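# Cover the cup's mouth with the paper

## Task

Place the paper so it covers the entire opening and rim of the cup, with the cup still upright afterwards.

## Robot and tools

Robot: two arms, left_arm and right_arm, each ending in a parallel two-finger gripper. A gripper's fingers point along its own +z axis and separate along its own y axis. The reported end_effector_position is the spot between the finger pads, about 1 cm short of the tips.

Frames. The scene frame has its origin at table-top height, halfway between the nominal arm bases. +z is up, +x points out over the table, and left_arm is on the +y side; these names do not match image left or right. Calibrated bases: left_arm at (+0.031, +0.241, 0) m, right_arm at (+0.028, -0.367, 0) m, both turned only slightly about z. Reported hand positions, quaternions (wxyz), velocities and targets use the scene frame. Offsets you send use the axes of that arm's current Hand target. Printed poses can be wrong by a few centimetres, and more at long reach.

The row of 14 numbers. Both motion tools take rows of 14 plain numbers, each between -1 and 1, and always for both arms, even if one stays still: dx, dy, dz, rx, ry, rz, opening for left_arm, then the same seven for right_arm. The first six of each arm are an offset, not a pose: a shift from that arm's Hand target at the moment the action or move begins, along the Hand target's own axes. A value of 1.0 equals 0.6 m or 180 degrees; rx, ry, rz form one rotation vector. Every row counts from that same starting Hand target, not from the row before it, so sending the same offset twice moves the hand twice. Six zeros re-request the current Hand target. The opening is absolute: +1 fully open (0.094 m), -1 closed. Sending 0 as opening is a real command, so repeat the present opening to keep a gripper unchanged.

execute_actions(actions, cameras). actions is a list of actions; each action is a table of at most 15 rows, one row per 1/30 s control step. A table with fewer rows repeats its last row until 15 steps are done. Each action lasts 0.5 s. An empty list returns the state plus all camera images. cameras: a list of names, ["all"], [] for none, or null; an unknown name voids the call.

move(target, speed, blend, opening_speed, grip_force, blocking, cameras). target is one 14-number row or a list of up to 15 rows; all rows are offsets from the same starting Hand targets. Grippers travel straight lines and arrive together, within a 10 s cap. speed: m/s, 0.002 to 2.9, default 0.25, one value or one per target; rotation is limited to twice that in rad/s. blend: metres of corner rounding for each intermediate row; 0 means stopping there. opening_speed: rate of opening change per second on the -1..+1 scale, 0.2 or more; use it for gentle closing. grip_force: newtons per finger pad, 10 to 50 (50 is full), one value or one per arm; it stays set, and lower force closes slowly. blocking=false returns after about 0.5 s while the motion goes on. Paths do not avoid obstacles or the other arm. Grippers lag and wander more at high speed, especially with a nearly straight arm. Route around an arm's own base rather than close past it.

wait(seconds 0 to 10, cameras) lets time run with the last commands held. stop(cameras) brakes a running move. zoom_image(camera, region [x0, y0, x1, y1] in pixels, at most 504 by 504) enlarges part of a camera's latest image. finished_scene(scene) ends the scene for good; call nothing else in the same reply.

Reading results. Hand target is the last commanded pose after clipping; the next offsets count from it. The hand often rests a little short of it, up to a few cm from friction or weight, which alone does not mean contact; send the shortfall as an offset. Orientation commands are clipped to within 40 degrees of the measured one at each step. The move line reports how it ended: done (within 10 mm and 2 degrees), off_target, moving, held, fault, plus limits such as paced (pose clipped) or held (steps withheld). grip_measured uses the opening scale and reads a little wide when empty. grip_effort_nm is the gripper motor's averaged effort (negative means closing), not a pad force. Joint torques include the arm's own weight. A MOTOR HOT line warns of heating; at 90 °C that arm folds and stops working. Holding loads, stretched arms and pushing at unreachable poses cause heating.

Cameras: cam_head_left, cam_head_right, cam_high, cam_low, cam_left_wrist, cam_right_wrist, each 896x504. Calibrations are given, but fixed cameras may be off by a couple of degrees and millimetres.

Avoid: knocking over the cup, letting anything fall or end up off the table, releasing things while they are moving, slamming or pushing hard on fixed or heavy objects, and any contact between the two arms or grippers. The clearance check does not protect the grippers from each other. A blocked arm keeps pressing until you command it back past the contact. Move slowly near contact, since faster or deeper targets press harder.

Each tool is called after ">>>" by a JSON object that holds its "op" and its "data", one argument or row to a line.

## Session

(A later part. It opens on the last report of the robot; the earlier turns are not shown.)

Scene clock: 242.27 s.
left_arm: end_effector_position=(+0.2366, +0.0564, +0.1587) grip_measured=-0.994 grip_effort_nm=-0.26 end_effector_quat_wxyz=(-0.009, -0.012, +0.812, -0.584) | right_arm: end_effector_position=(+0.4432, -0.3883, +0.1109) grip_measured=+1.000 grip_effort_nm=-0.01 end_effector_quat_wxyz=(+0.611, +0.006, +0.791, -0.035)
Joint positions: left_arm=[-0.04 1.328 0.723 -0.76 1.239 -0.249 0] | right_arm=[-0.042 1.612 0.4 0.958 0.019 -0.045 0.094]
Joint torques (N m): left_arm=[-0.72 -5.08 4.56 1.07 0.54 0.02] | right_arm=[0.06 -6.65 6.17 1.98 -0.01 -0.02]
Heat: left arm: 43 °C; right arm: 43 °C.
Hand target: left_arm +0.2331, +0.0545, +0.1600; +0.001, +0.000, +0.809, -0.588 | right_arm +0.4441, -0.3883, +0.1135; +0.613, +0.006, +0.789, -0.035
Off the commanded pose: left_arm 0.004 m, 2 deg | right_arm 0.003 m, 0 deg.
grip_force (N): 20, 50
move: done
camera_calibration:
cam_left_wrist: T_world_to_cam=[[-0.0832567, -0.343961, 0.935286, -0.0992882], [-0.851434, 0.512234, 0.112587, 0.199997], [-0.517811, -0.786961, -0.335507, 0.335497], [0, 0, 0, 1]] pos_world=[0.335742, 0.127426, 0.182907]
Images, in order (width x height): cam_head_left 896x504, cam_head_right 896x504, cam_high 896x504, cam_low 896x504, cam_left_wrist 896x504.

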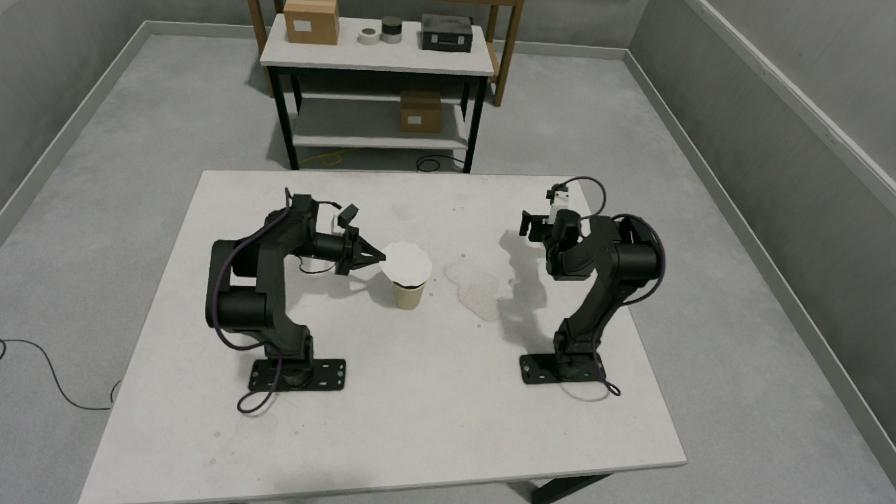

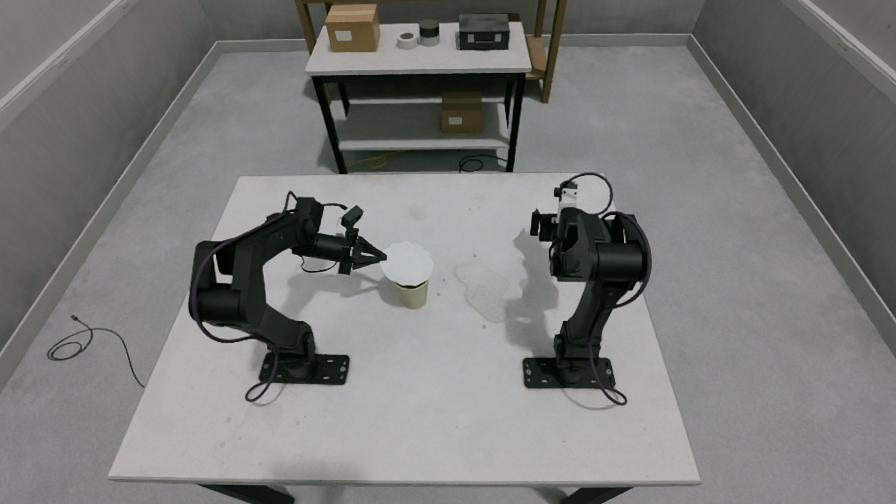

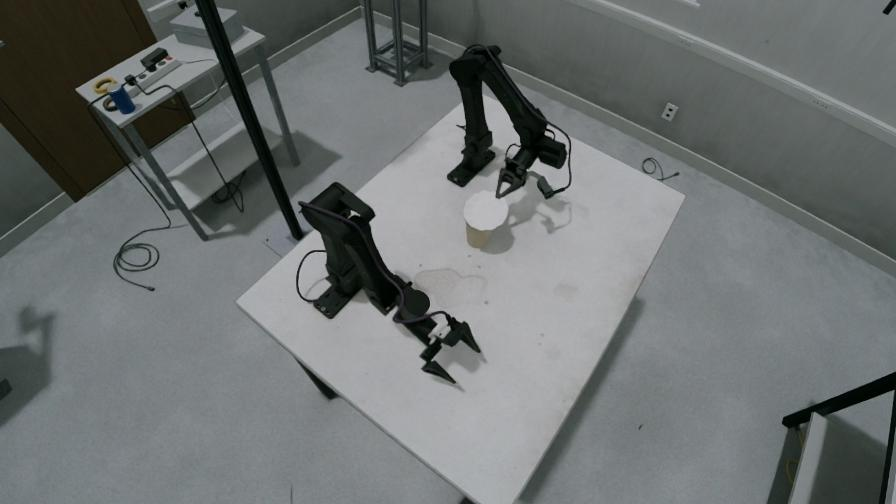

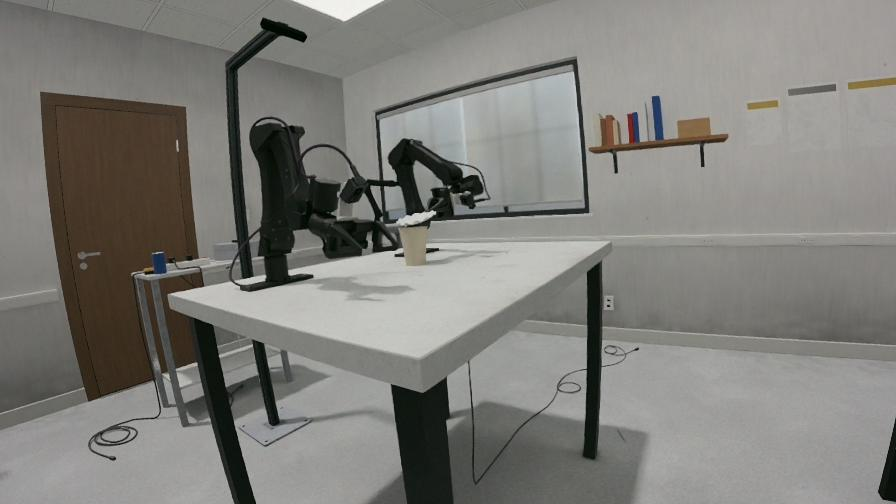

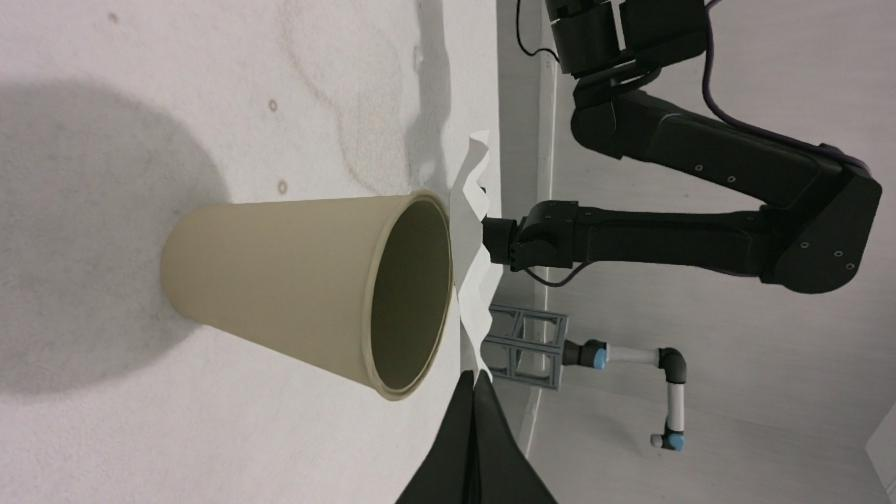

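>>> {"op": "zoom_image", "data": {
  "camera": "cam_head_right",
  "region": [350, 220, 470, 330]
}}

>>> {"op": "zoom_image", "data": {
  "camera": "cam_high",
  "region": [430, 160, 550, 260]
}}

>>> {"op": "zoom_image", "data": {
  "camera": "cam_low",
  "region": [360, 180, 480, 280]
}}

Scaled by 4.200 from the camera's 896x504 image, which has a finer 1280x720 frame.

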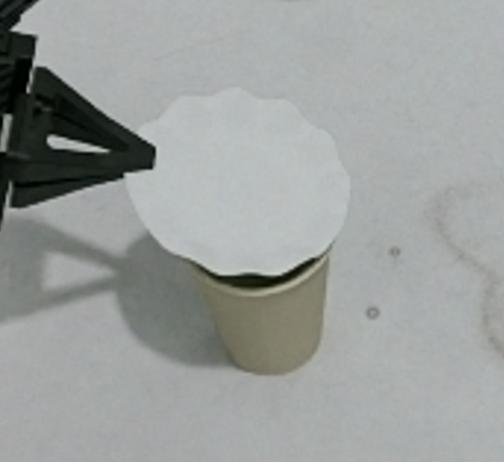

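Scaled by 4.200 from the camera's 896x504 image, which has a finer 1280x720 frame.

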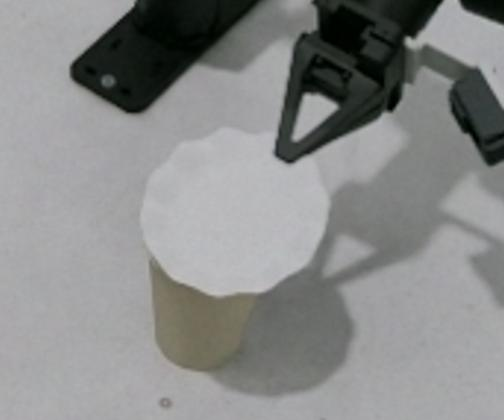

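Scaled by 4.200 from the camera's 896x504 image, which has a finer 1280x720 frame.

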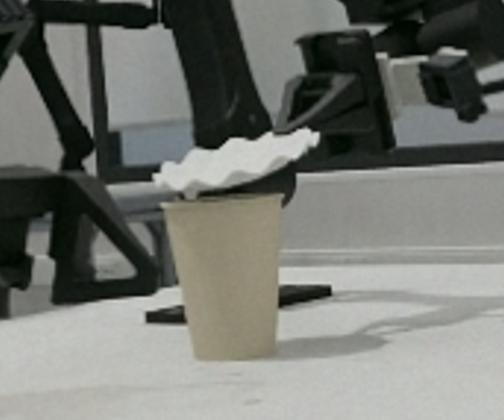

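>>> {"op": "zoom_image", "data": {
  "camera": "cam_left_wrist",
  "region": [350, 110, 560, 410]
}}

Scaled by 1.680 from the camera's 896x504 image, which has a finer 1280x720 frame.

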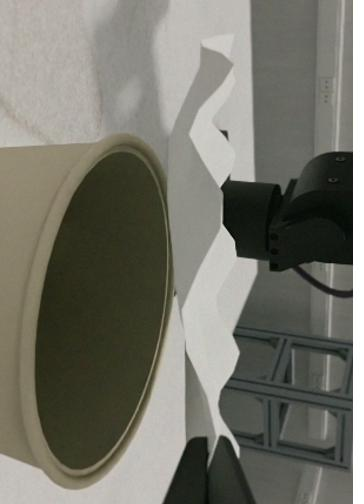

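>>> {"op": "move", "data": {
  "target": [0.0167, -0.012, 0.0101, 0.0833, 0, 0, -1, 0, 0, 0, 0, 0, 0, 1],
  "speed": 0.15,
  "cameras": ["cam_left_wrist", "cam_head_right", "cam_high", "cam_low"]
}}

>>> {"op": "zoom_image", "data": {
  "camera": "cam_low",
  "region": [360, 180, 480, 280]
}}

>>> {"op": "zoom_image", "data": {
  "camera": "cam_high",
  "region": [430, 160, 550, 260]
}}

>>> {"op": "zoom_image", "data": {
  "camera": "cam_head_right",
  "region": [350, 220, 470, 330]
}}

Scene clock: 286.67 s.
left_arm: end_effector_position=(+0.2290, +0.0481, +0.1620) grip_measured=-0.994 grip_effort_nm=-0.26 end_effector_quat_wxyz=(-0.012, -0.007, +0.737, -0.676) | right_arm: end_effector_position=(+0.4432, -0.3883, +0.1109) grip_measured=+1.000 grip_effort_nm=-0.01 end_effector_quat_wxyz=(+0.611, +0.006, +0.791, -0.035)
Joint positions: left_arm=[-0.04 1.294 0.474 -0.121 1.465 -0.66 0] | right_arm=[-0.042 1.612 0.4 0.958 0.019 -0.045 0.094]
Joint torques (N m): left_arm=[-0.58 -4.53 4.41 1.45 0.59 0.04] | right_arm=[0.05 -6.65 6.17 1.98 -0.01 -0.02]
Heat: left arm: 42 °C; right arm: 43 °C.
Hand target: left_arm +0.2231, +0.0465, +0.1649; +0.000, +0.000, +0.725, -0.688 | right_arm +0.4441, -0.3883, +0.1135; +0.613, +0.006, +0.789, -0.035
Off the commanded pose: left_arm 0.007 m, 3 deg | right_arm 0.003 m, 0 deg.
grip_force (N): 20, 50
move: off_target (left_arm)
camera_calibration:
cam_left_wrist: T_world_to_cam=[[-0.0870977, -0.112201, 0.989861, -0.125004], [-0.847031, 0.53135, -0.0143015, 0.216039], [-0.524358, -0.839689, -0.141317, 0.298741], [0, 0, 0, 1]] pos_world=[0.328752, 0.122032, 0.169043]
Images, in order (width x height): cam_head_right 896x504, cam_high 896x504, cam_low 896x504, cam_left_wrist 896x504.

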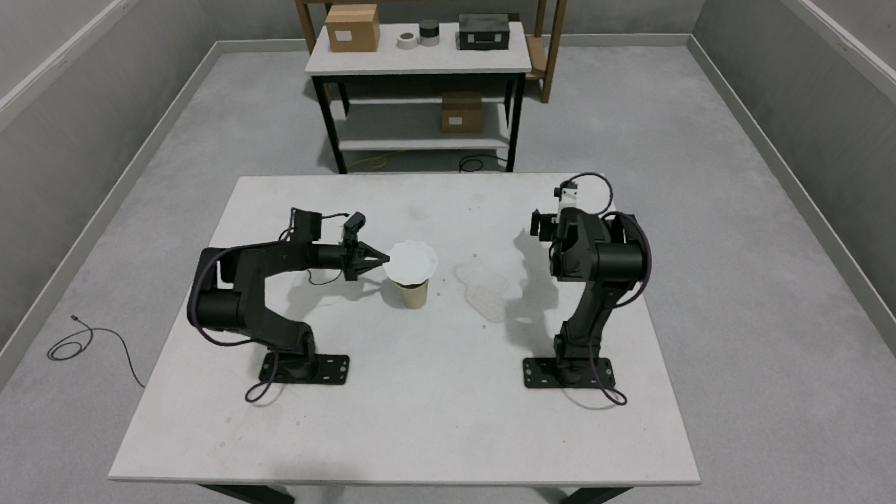

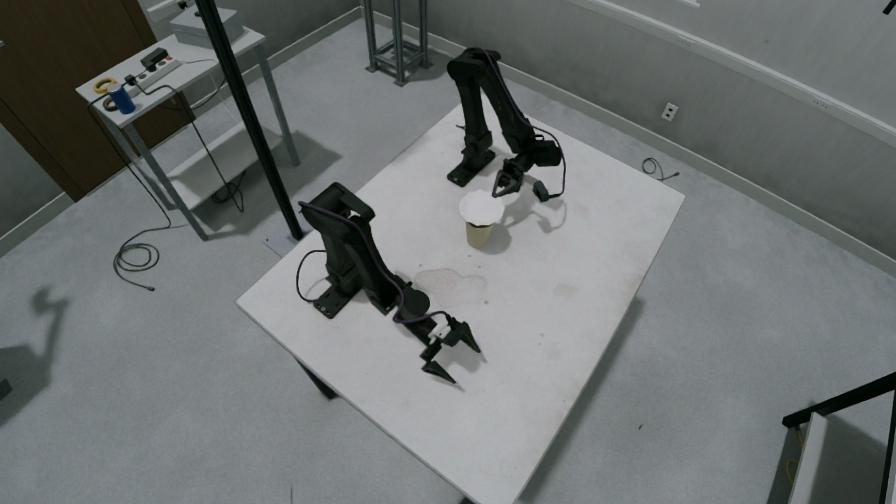

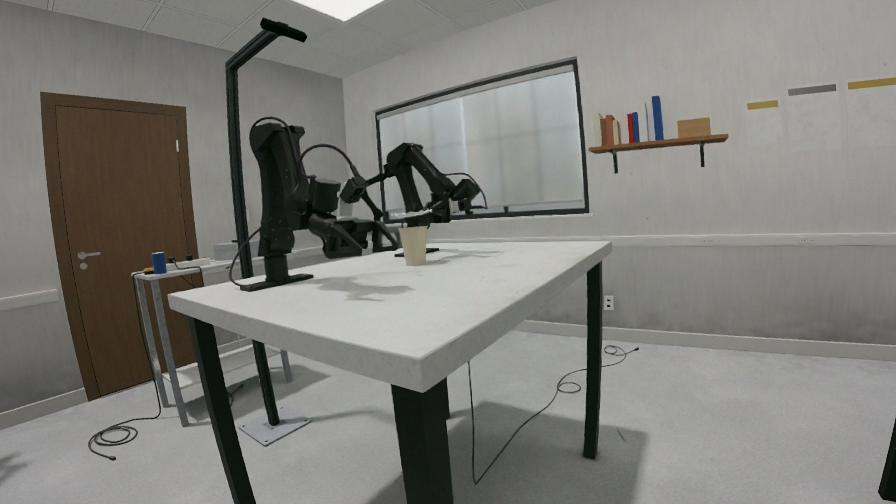

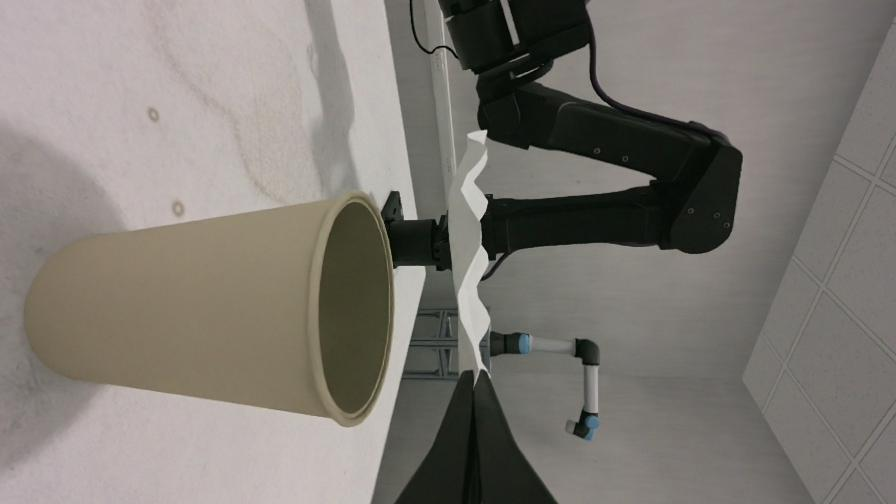

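Scaled by 4.200 from the camera's 896x504 image, which has a finer 1280x720 frame.

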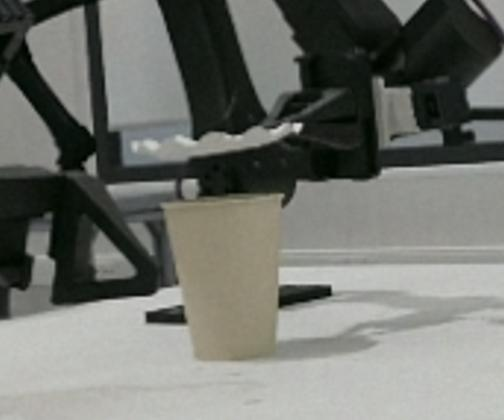

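Scaled by 4.200 from the camera's 896x504 image, which has a finer 1280x720 frame.

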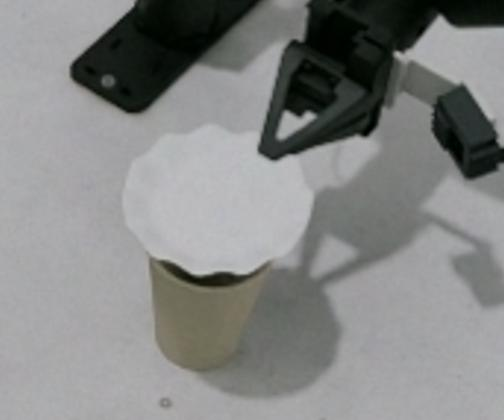

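Scaled by 4.200 from the camera's 896x504 image, which has a finer 1280x720 frame.

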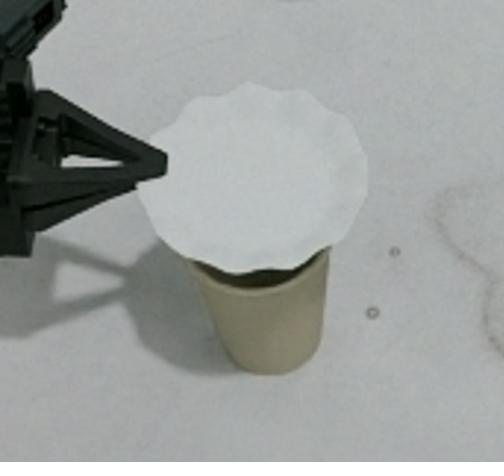

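>>> {"op": "move", "data": {
  "target": [0.0017, 0.0424, -0.0128, 0, 0, 0, -1, 0, 0, 0, 0, 0, 0, 1],
  "speed": 0.06,
  "cameras": ["cam_left_wrist", "cam_head_right", "cam_high", "cam_low"]
}}

>>> {"op": "zoom_image", "data": {
  "camera": "cam_low",
  "region": [360, 180, 480, 280]
}}

>>> {"op": "zoom_image", "data": {
  "camera": "cam_high",
  "region": [430, 160, 550, 260]
}}

>>> {"op": "zoom_image", "data": {
  "camera": "cam_head_right",
  "region": [350, 220, 470, 330]
}}

Scene clock: 301.63 s.
left_arm: end_effector_position=(+0.2243, +0.0542, +0.1400) grip_measured=-0.994 grip_effort_nm=-0.26 end_effector_quat_wxyz=(-0.004, -0.008, +0.732, -0.681) | right_arm: end_effector_position=(+0.4432, -0.3883, +0.1109) grip_measured=+1.000 grip_effort_nm=-0.01 end_effector_quat_wxyz=(+0.611, +0.006, +0.791, -0.035)
Joint positions: left_arm=[-0.01 1.358 0.412 -0.074 1.485 -0.57 0] | right_arm=[-0.042 1.612 0.4 0.958 0.019 -0.045 0.094]
Joint torques (N m): left_arm=[0.55 -2.61 4.27 1.37 0.63 0.11] | right_arm=[0.06 -6.64 6.17 1.98 -0.01 -0.02]
Heat: left arm: 42 °C; right arm: 43 °C.
Hand target: left_arm +0.2220, +0.0555, +0.1399; +0.000, +0.000, +0.725, -0.688 | right_arm +0.4441, -0.3883, +0.1135; +0.613, +0.006, +0.789, -0.035
Off the commanded pose: left_arm 0.003 m, 2 deg | right_arm 0.003 m, 0 deg.
grip_force (N): 20, 50
move: done
camera_calibration:
cam_left_wrist: T_world_to_cam=[[-0.0967852, -0.101161, 0.990151, -0.101425], [-0.853027, 0.520994, -0.030153, 0.212611], [-0.512813, -0.847544, -0.136718, 0.295477], [0, 0, 0, 1]] pos_world=[0.323071, 0.1294, 0.147233]
Images, in order (width x height): cam_head_right 896x504, cam_high 896x504, cam_low 896x504, cam_left_wrist 896x504.

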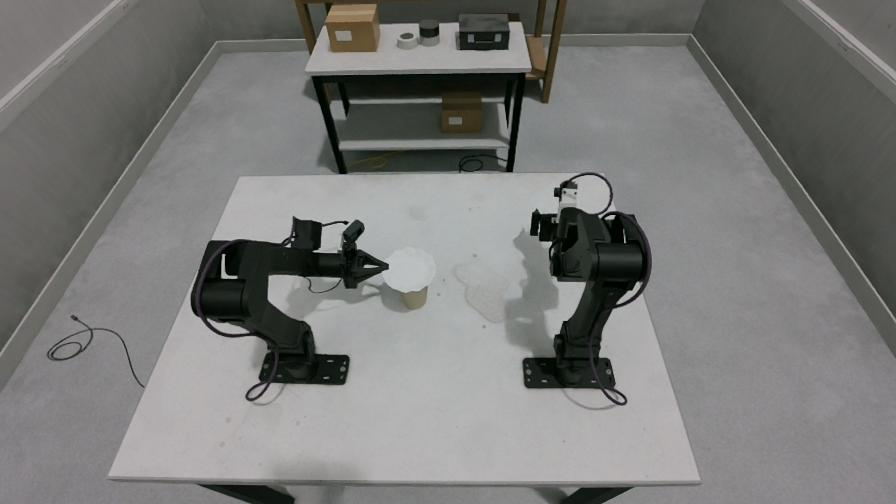

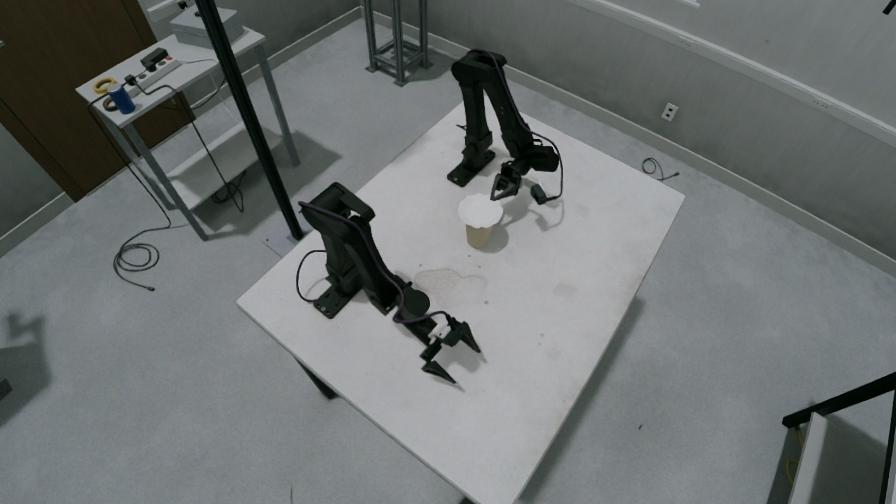

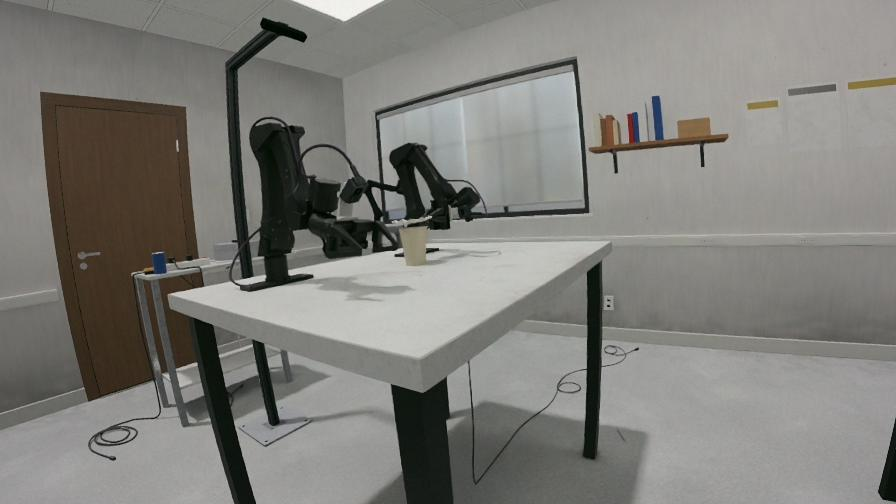

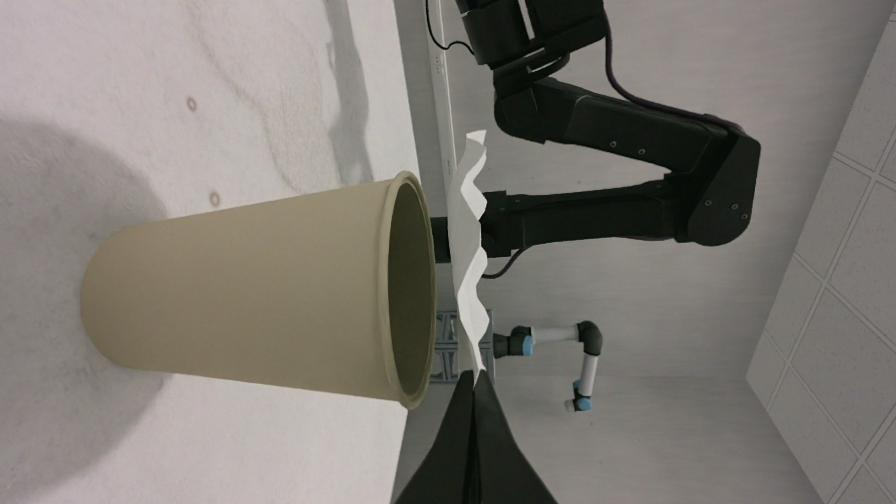

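Scaled by 4.200 from the camera's 896x504 image, which has a finer 1280x720 frame.

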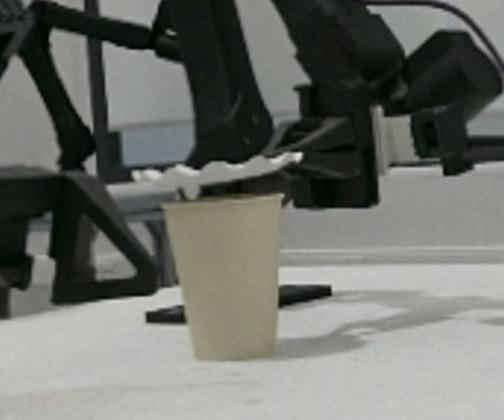

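Scaled by 4.200 from the camera's 896x504 image, which has a finer 1280x720 frame.

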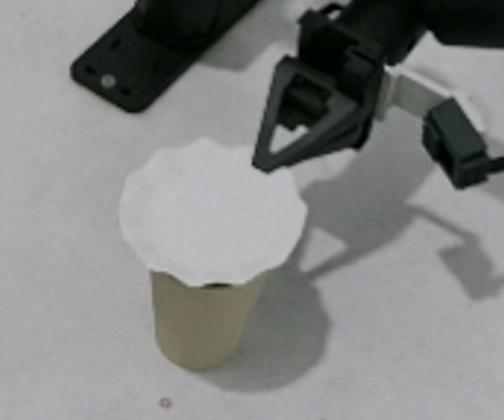

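Scaled by 4.200 from the camera's 896x504 image, which has a finer 1280x720 frame.

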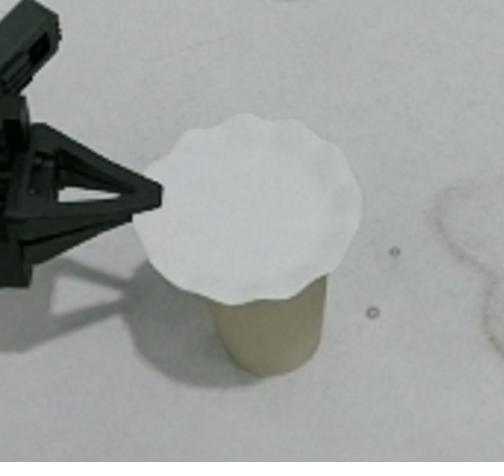

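>>> {"op": "move", "data": {
  "target": [-0.0058, 0.0136, -0.0043, 0.0167, 0, 0, -1, 0, 0, 0, 0, 0, 0, 1],
  "speed": 0.05,
  "cameras": ["cam_left_wrist", "cam_head_right", "cam_low"]
}}

>>> {"op": "zoom_image", "data": {
  "camera": "cam_low",
  "region": [370, 190, 450, 260]
}}

Scene clock: 313.90 s.
left_arm: end_effector_position=(+0.2288, +0.0572, +0.1320) grip_measured=-0.994 grip_effort_nm=-0.26 end_effector_quat_wxyz=(-0.004, +0.000, +0.717, -0.697) | right_arm: end_effector_position=(+0.4432, -0.3883, +0.1109) grip_measured=+1.000 grip_effort_nm=0.00 end_effector_quat_wxyz=(+0.611, +0.006, +0.791, -0.035)
Joint positions: left_arm=[0.009 1.455 0.402 0.021 1.536 -0.545 0] | right_arm=[-0.042 1.612 0.4 0.958 0.019 -0.045 0.094]
Joint torques (N m): left_arm=[0.62 -3.11 3.56 1.37 0.64 0.03] | right_arm=[0.06 -6.64 6.17 1.98 -0.01 -0.01]
Heat: left arm: 42 °C; right arm: 43 °C.
Hand target: left_arm +0.2255, +0.0585, +0.1319; +0.000, +0.000, +0.707, -0.707 | right_arm +0.4441, -0.3883, +0.1135; +0.613, +0.006, +0.789, -0.035
Off the commanded pose: left_arm 0.003 m, 2 deg | right_arm 0.003 m, 0 deg.
joint sent to its limit (left arm) — joint 5 (wrist yaw), upper limit. The joint targets still meet the commanded pose.
grip_force (N): 20, 50
move: done
camera_calibration:
cam_left_wrist: T_world_to_cam=[[-0.109066, -0.0568845, 0.992406, -0.0927842], [-0.847431, 0.527164, -0.0629162, 0.21732], [-0.519582, -0.847857, -0.105701, 0.29669], [0, 0, 0, 1]] pos_world=[0.328199, 0.131709, 0.137113]
Images, in order (width x height): cam_head_right 896x504, cam_low 896x504, cam_left_wrist 896x504.

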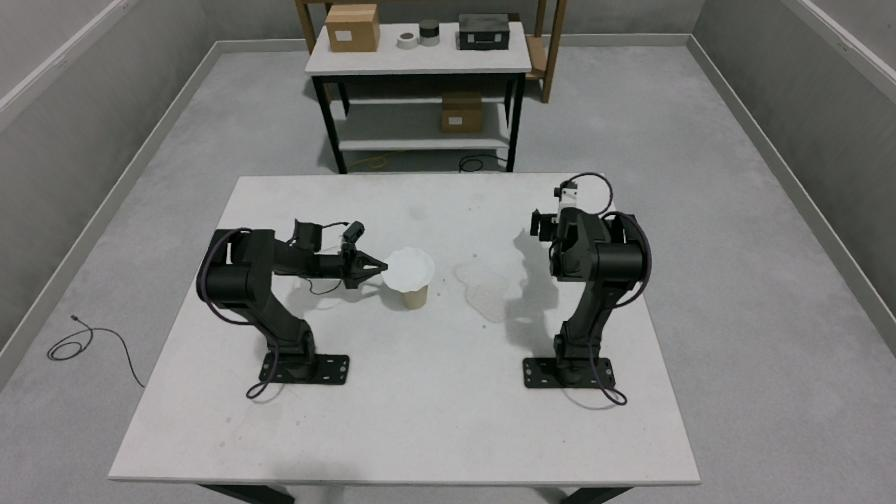

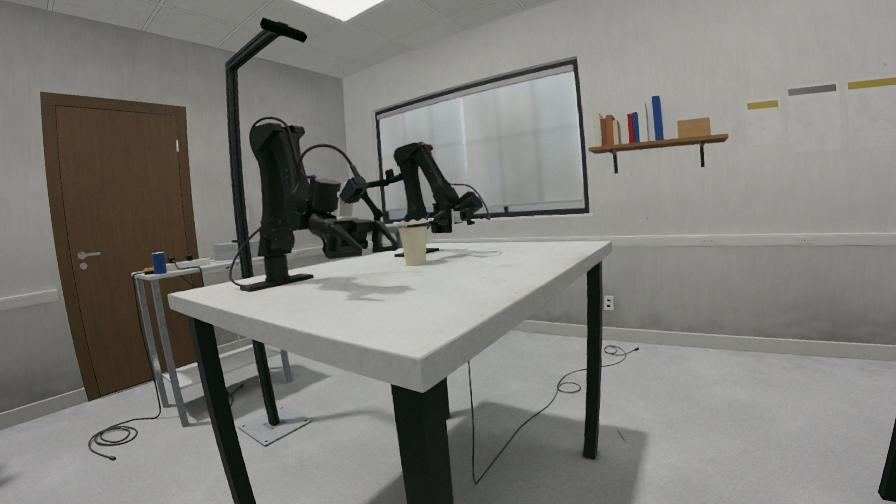

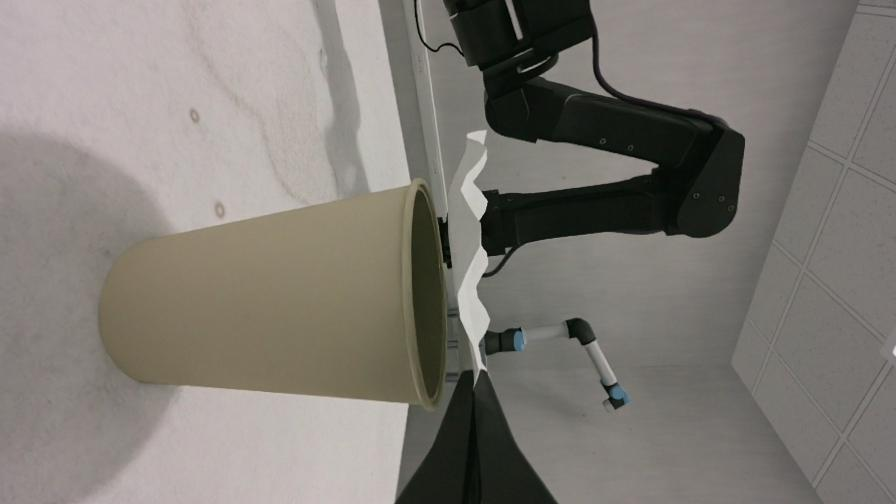

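Scaled by 6.300 from the camera's 896x504 image, which has a finer 1280x720 frame.

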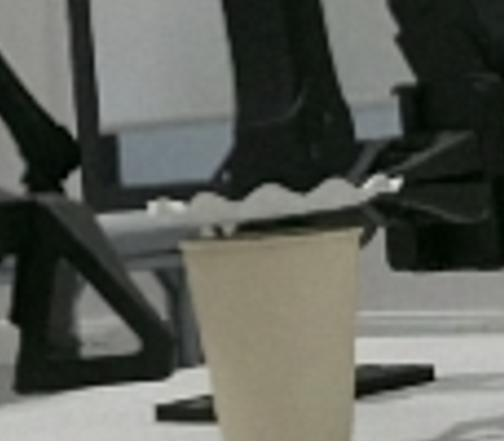

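>>> {"op": "move", "data": {
  "target": [
    [0, 0.0083, 0, 0, 0, 0, -1, 0, 0, 0, 0, 0, 0, 1],
    [0, 0.0083, 0, 0, 0, 0, -0.5, 0, 0, 0, 0, 0, 0, 1]
  ],
  "speed": 0.05,
  "opening_speed": 0.3,
  "cameras": ["cam_left_wrist", "cam_head_right", "cam_low"]
}}

>>> {"op": "zoom_image", "data": {
  "camera": "cam_low",
  "region": [370, 190, 450, 260]
}}

>>> {"op": "zoom_image", "data": {
  "camera": "cam_head_right",
  "region": [350, 220, 470, 330]
}}

Scene clock: 327.70 s.
left_arm: end_effector_position=(+0.2290, +0.0572, +0.1267) grip_measured=-0.502 grip_effort_nm=0.15 end_effector_quat_wxyz=(-0.004, -0.001, +0.717, -0.697) | right_arm: end_effector_position=(+0.4432, -0.3883, +0.1109) grip_measured=+1.000 grip_effort_nm=-0.01 end_effector_quat_wxyz=(+0.611, +0.006, +0.791, -0.035)
Joint positions: left_arm=[0.009 1.478 0.377 0.121 1.537 -0.598 0.023] | right_arm=[-0.042 1.612 0.4 0.958 0.019 -0.045 0.094]
Joint torques (N m): left_arm=[0.61 -3.34 3.43 1.38 0.63 0.01] | right_arm=[0.06 -6.67 6.19 1.98 -0.01 -0.02]
Heat: left arm: 41 °C; right arm: 44 °C.
Hand target: left_arm +0.2255, +0.0585, +0.1269; +0.000, +0.000, +0.707, -0.707 | right_arm +0.4441, -0.3883, +0.1135; +0.613, +0.006, +0.789, -0.035
Off the commanded pose: left_arm 0.004 m, 2 deg | right_arm 0.003 m, 0 deg.
joint sent to its limit (left arm) — joint 5 (wrist yaw), upper limit. The joint targets still meet the commanded pose.
grip_force (N): 20, 50
move: done
camera_calibration:
cam_left_wrist: T_world_to_cam=[[-0.107454, -0.0553986, 0.992665, -0.0880586], [-0.848138, 0.526082, -0.0624499, 0.217404], [-0.518763, -0.848628, -0.103515, 0.295837], [0, 0, 0, 1]] pos_world=[0.328395, 0.131805, 0.131613]
Images, in order (width x height): cam_head_right 896x504, cam_low 896x504, cam_left_wrist 896x504.

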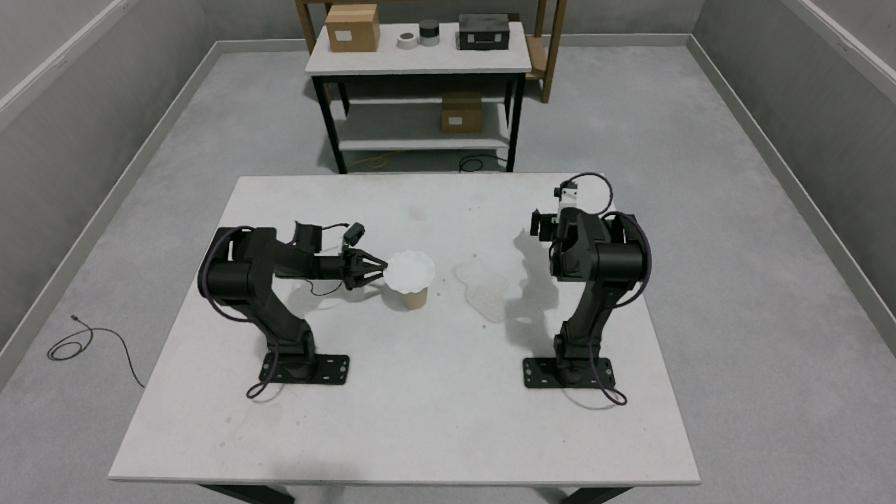

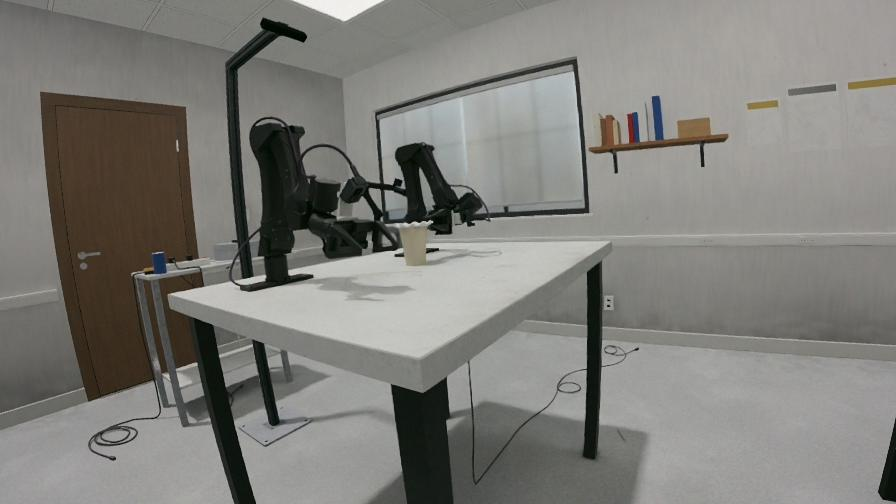

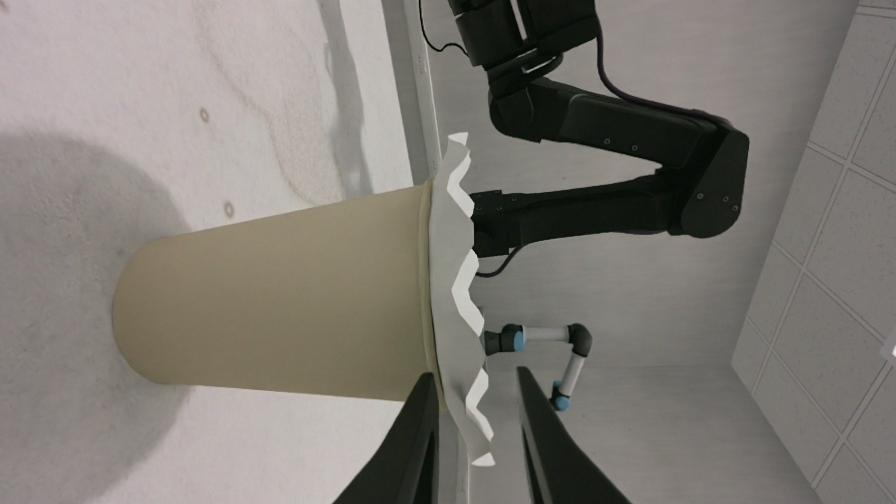

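Scaled by 6.300 from the camera's 896x504 image, which has a finer 1280x720 frame.

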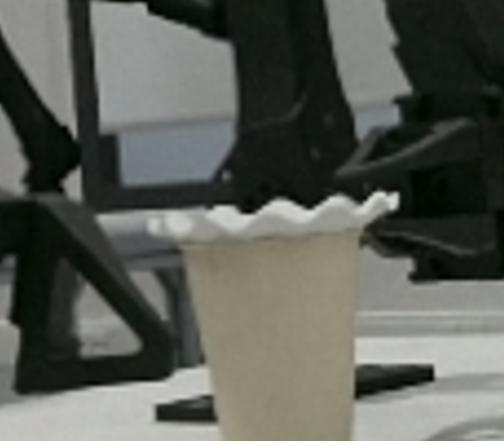

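Scaled by 4.200 from the camera's 896x504 image, which has a finer 1280x720 frame.

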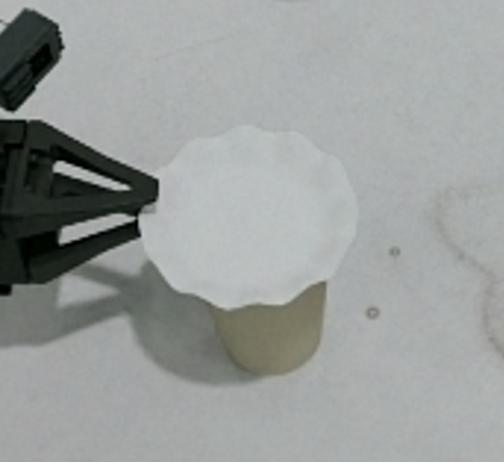

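>>> {"op": "move", "data": {
  "target": [0, 0, -0.1, 0, 0, 0, -0.5, 0, 0, 0, 0, 0, 0, 1],
  "speed": 0.06,
  "cameras": ["cam_left_wrist", "cam_head_right", "cam_high"]
}}

>>> {"op": "zoom_image", "data": {
  "camera": "cam_head_right",
  "region": [350, 220, 470, 330]
}}

>>> {"op": "zoom_image", "data": {
  "camera": "cam_high",
  "region": [430, 160, 550, 260]
}}

Scene clock: 340.13 s.
left_arm: end_effector_position=(+0.2210, +0.1145, +0.1188) grip_measured=-0.502 grip_effort_nm=0.15 end_effector_quat_wxyz=(+0.104, -0.125, +0.707, -0.688) | right_arm: end_effector_position=(+0.4432, -0.3883, +0.1109) grip_measured=+1.000 grip_effort_nm=-0.01 end_effector_quat_wxyz=(+0.611, +0.006, +0.791, -0.035)
Joint positions: left_arm=[0.347 1.273 0.242 -0.252 1.538 -0.313 0.023] | right_arm=[-0.042 1.612 0.4 0.958 0.019 -0.045 0.094]
Joint velocities: left_arm=[-0.012 -0.017 -0.007 0.022 -0.154 0.007 0] | right_arm=[within noise]
Joint torques (N m): left_arm=[0.44 -1.48 7.5 0.72 0.68 0.13] | right_arm=[0.06 -6.64 6.17 1.97 0 -0.02]
Heat: left arm: 41 °C; right arm: 44 °C.
Hand target: left_arm +0.2255, +0.1184, +0.1270; +0.000, +0.000, +0.707, -0.707 | right_arm +0.4441, -0.3883, +0.1135; +0.613, +0.006, +0.789, -0.035
Off the commanded pose: left_arm 0.010 m, 19 deg | right_arm 0.003 m, 0 deg.
joint sent to its limit (left arm) — joint 5 (wrist yaw), upper limit. The joint targets are off in orientation, not in position.
grip_force (N): 20, 50
move: off_target (left_arm)
camera_calibration:
cam_left_wrist: T_world_to_cam=[[-0.0661065, -0.084589, 0.994221, -0.0839092], [-0.973658, 0.223382, -0.0457338, 0.240277], [-0.218222, -0.971054, -0.0971277, 0.286311], [0, 0, 0, 1]] pos_world=[0.29088, 0.217252, 0.122222]
Images, in order (width x height): cam_head_right 896x504, cam_high 896x504, cam_left_wrist 896x504.

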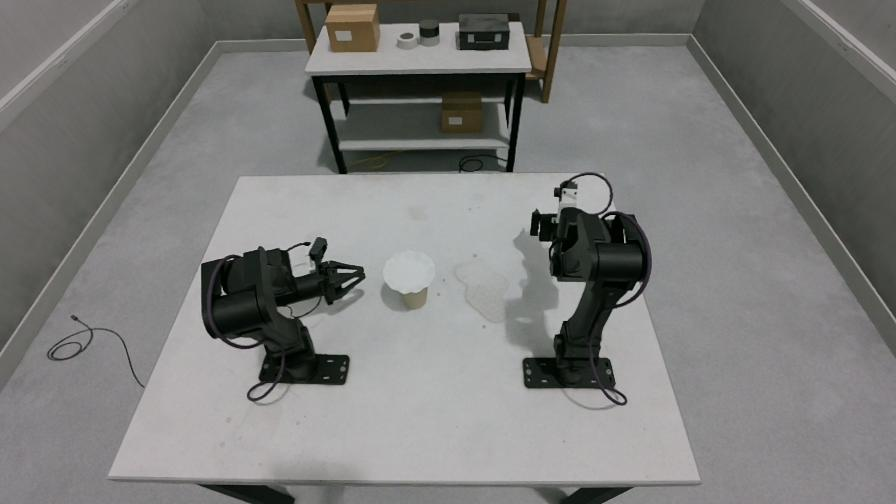

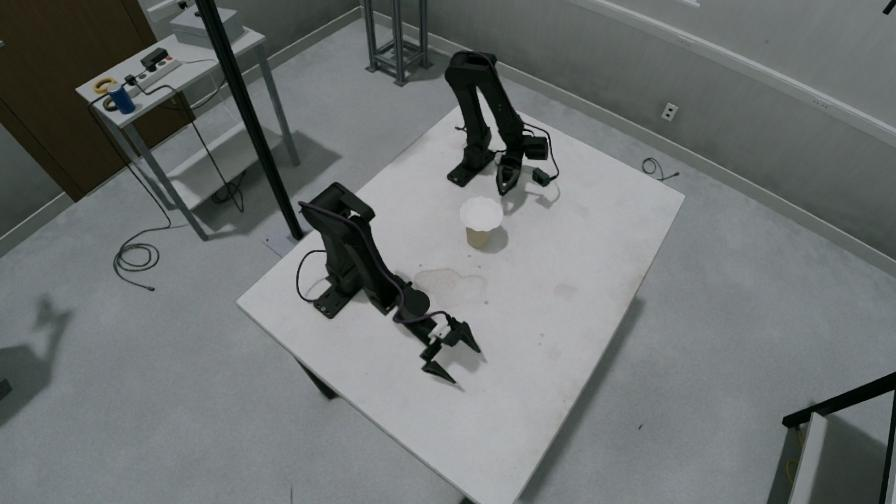

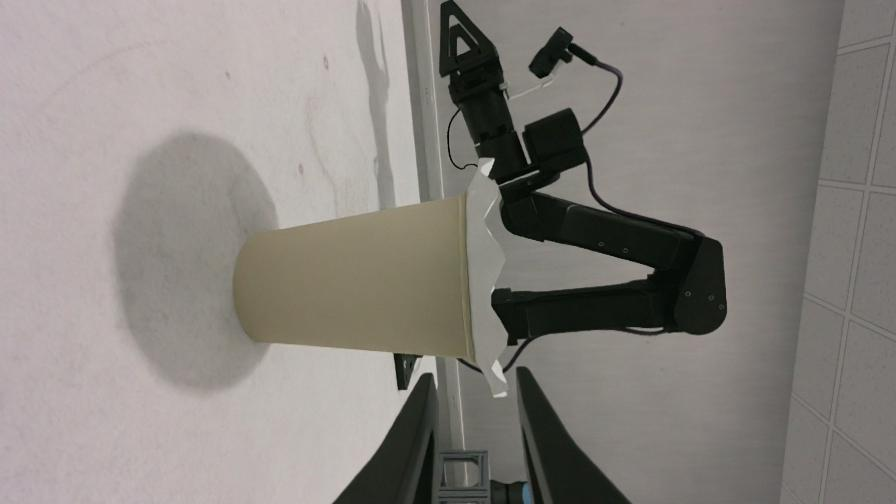

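Scaled by 4.200 from the camera's 896x504 image, which has a finer 1280x720 frame.

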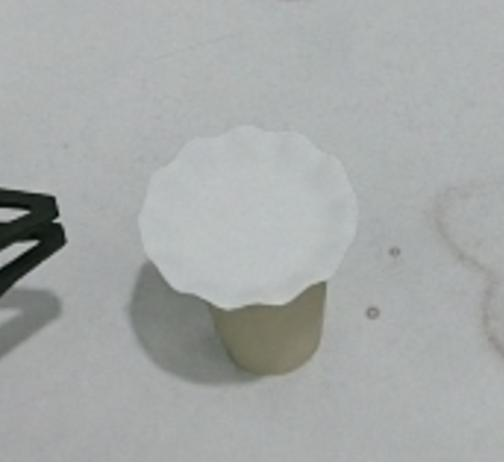

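Scaled by 4.200 from the camera's 896x504 image, which has a finer 1280x720 frame.

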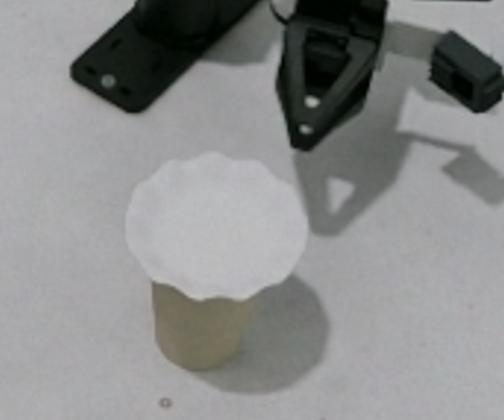

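>>> {"op": "finished_scene", "data": {
  "scene": 1
}}

The scene is finished: the task was done.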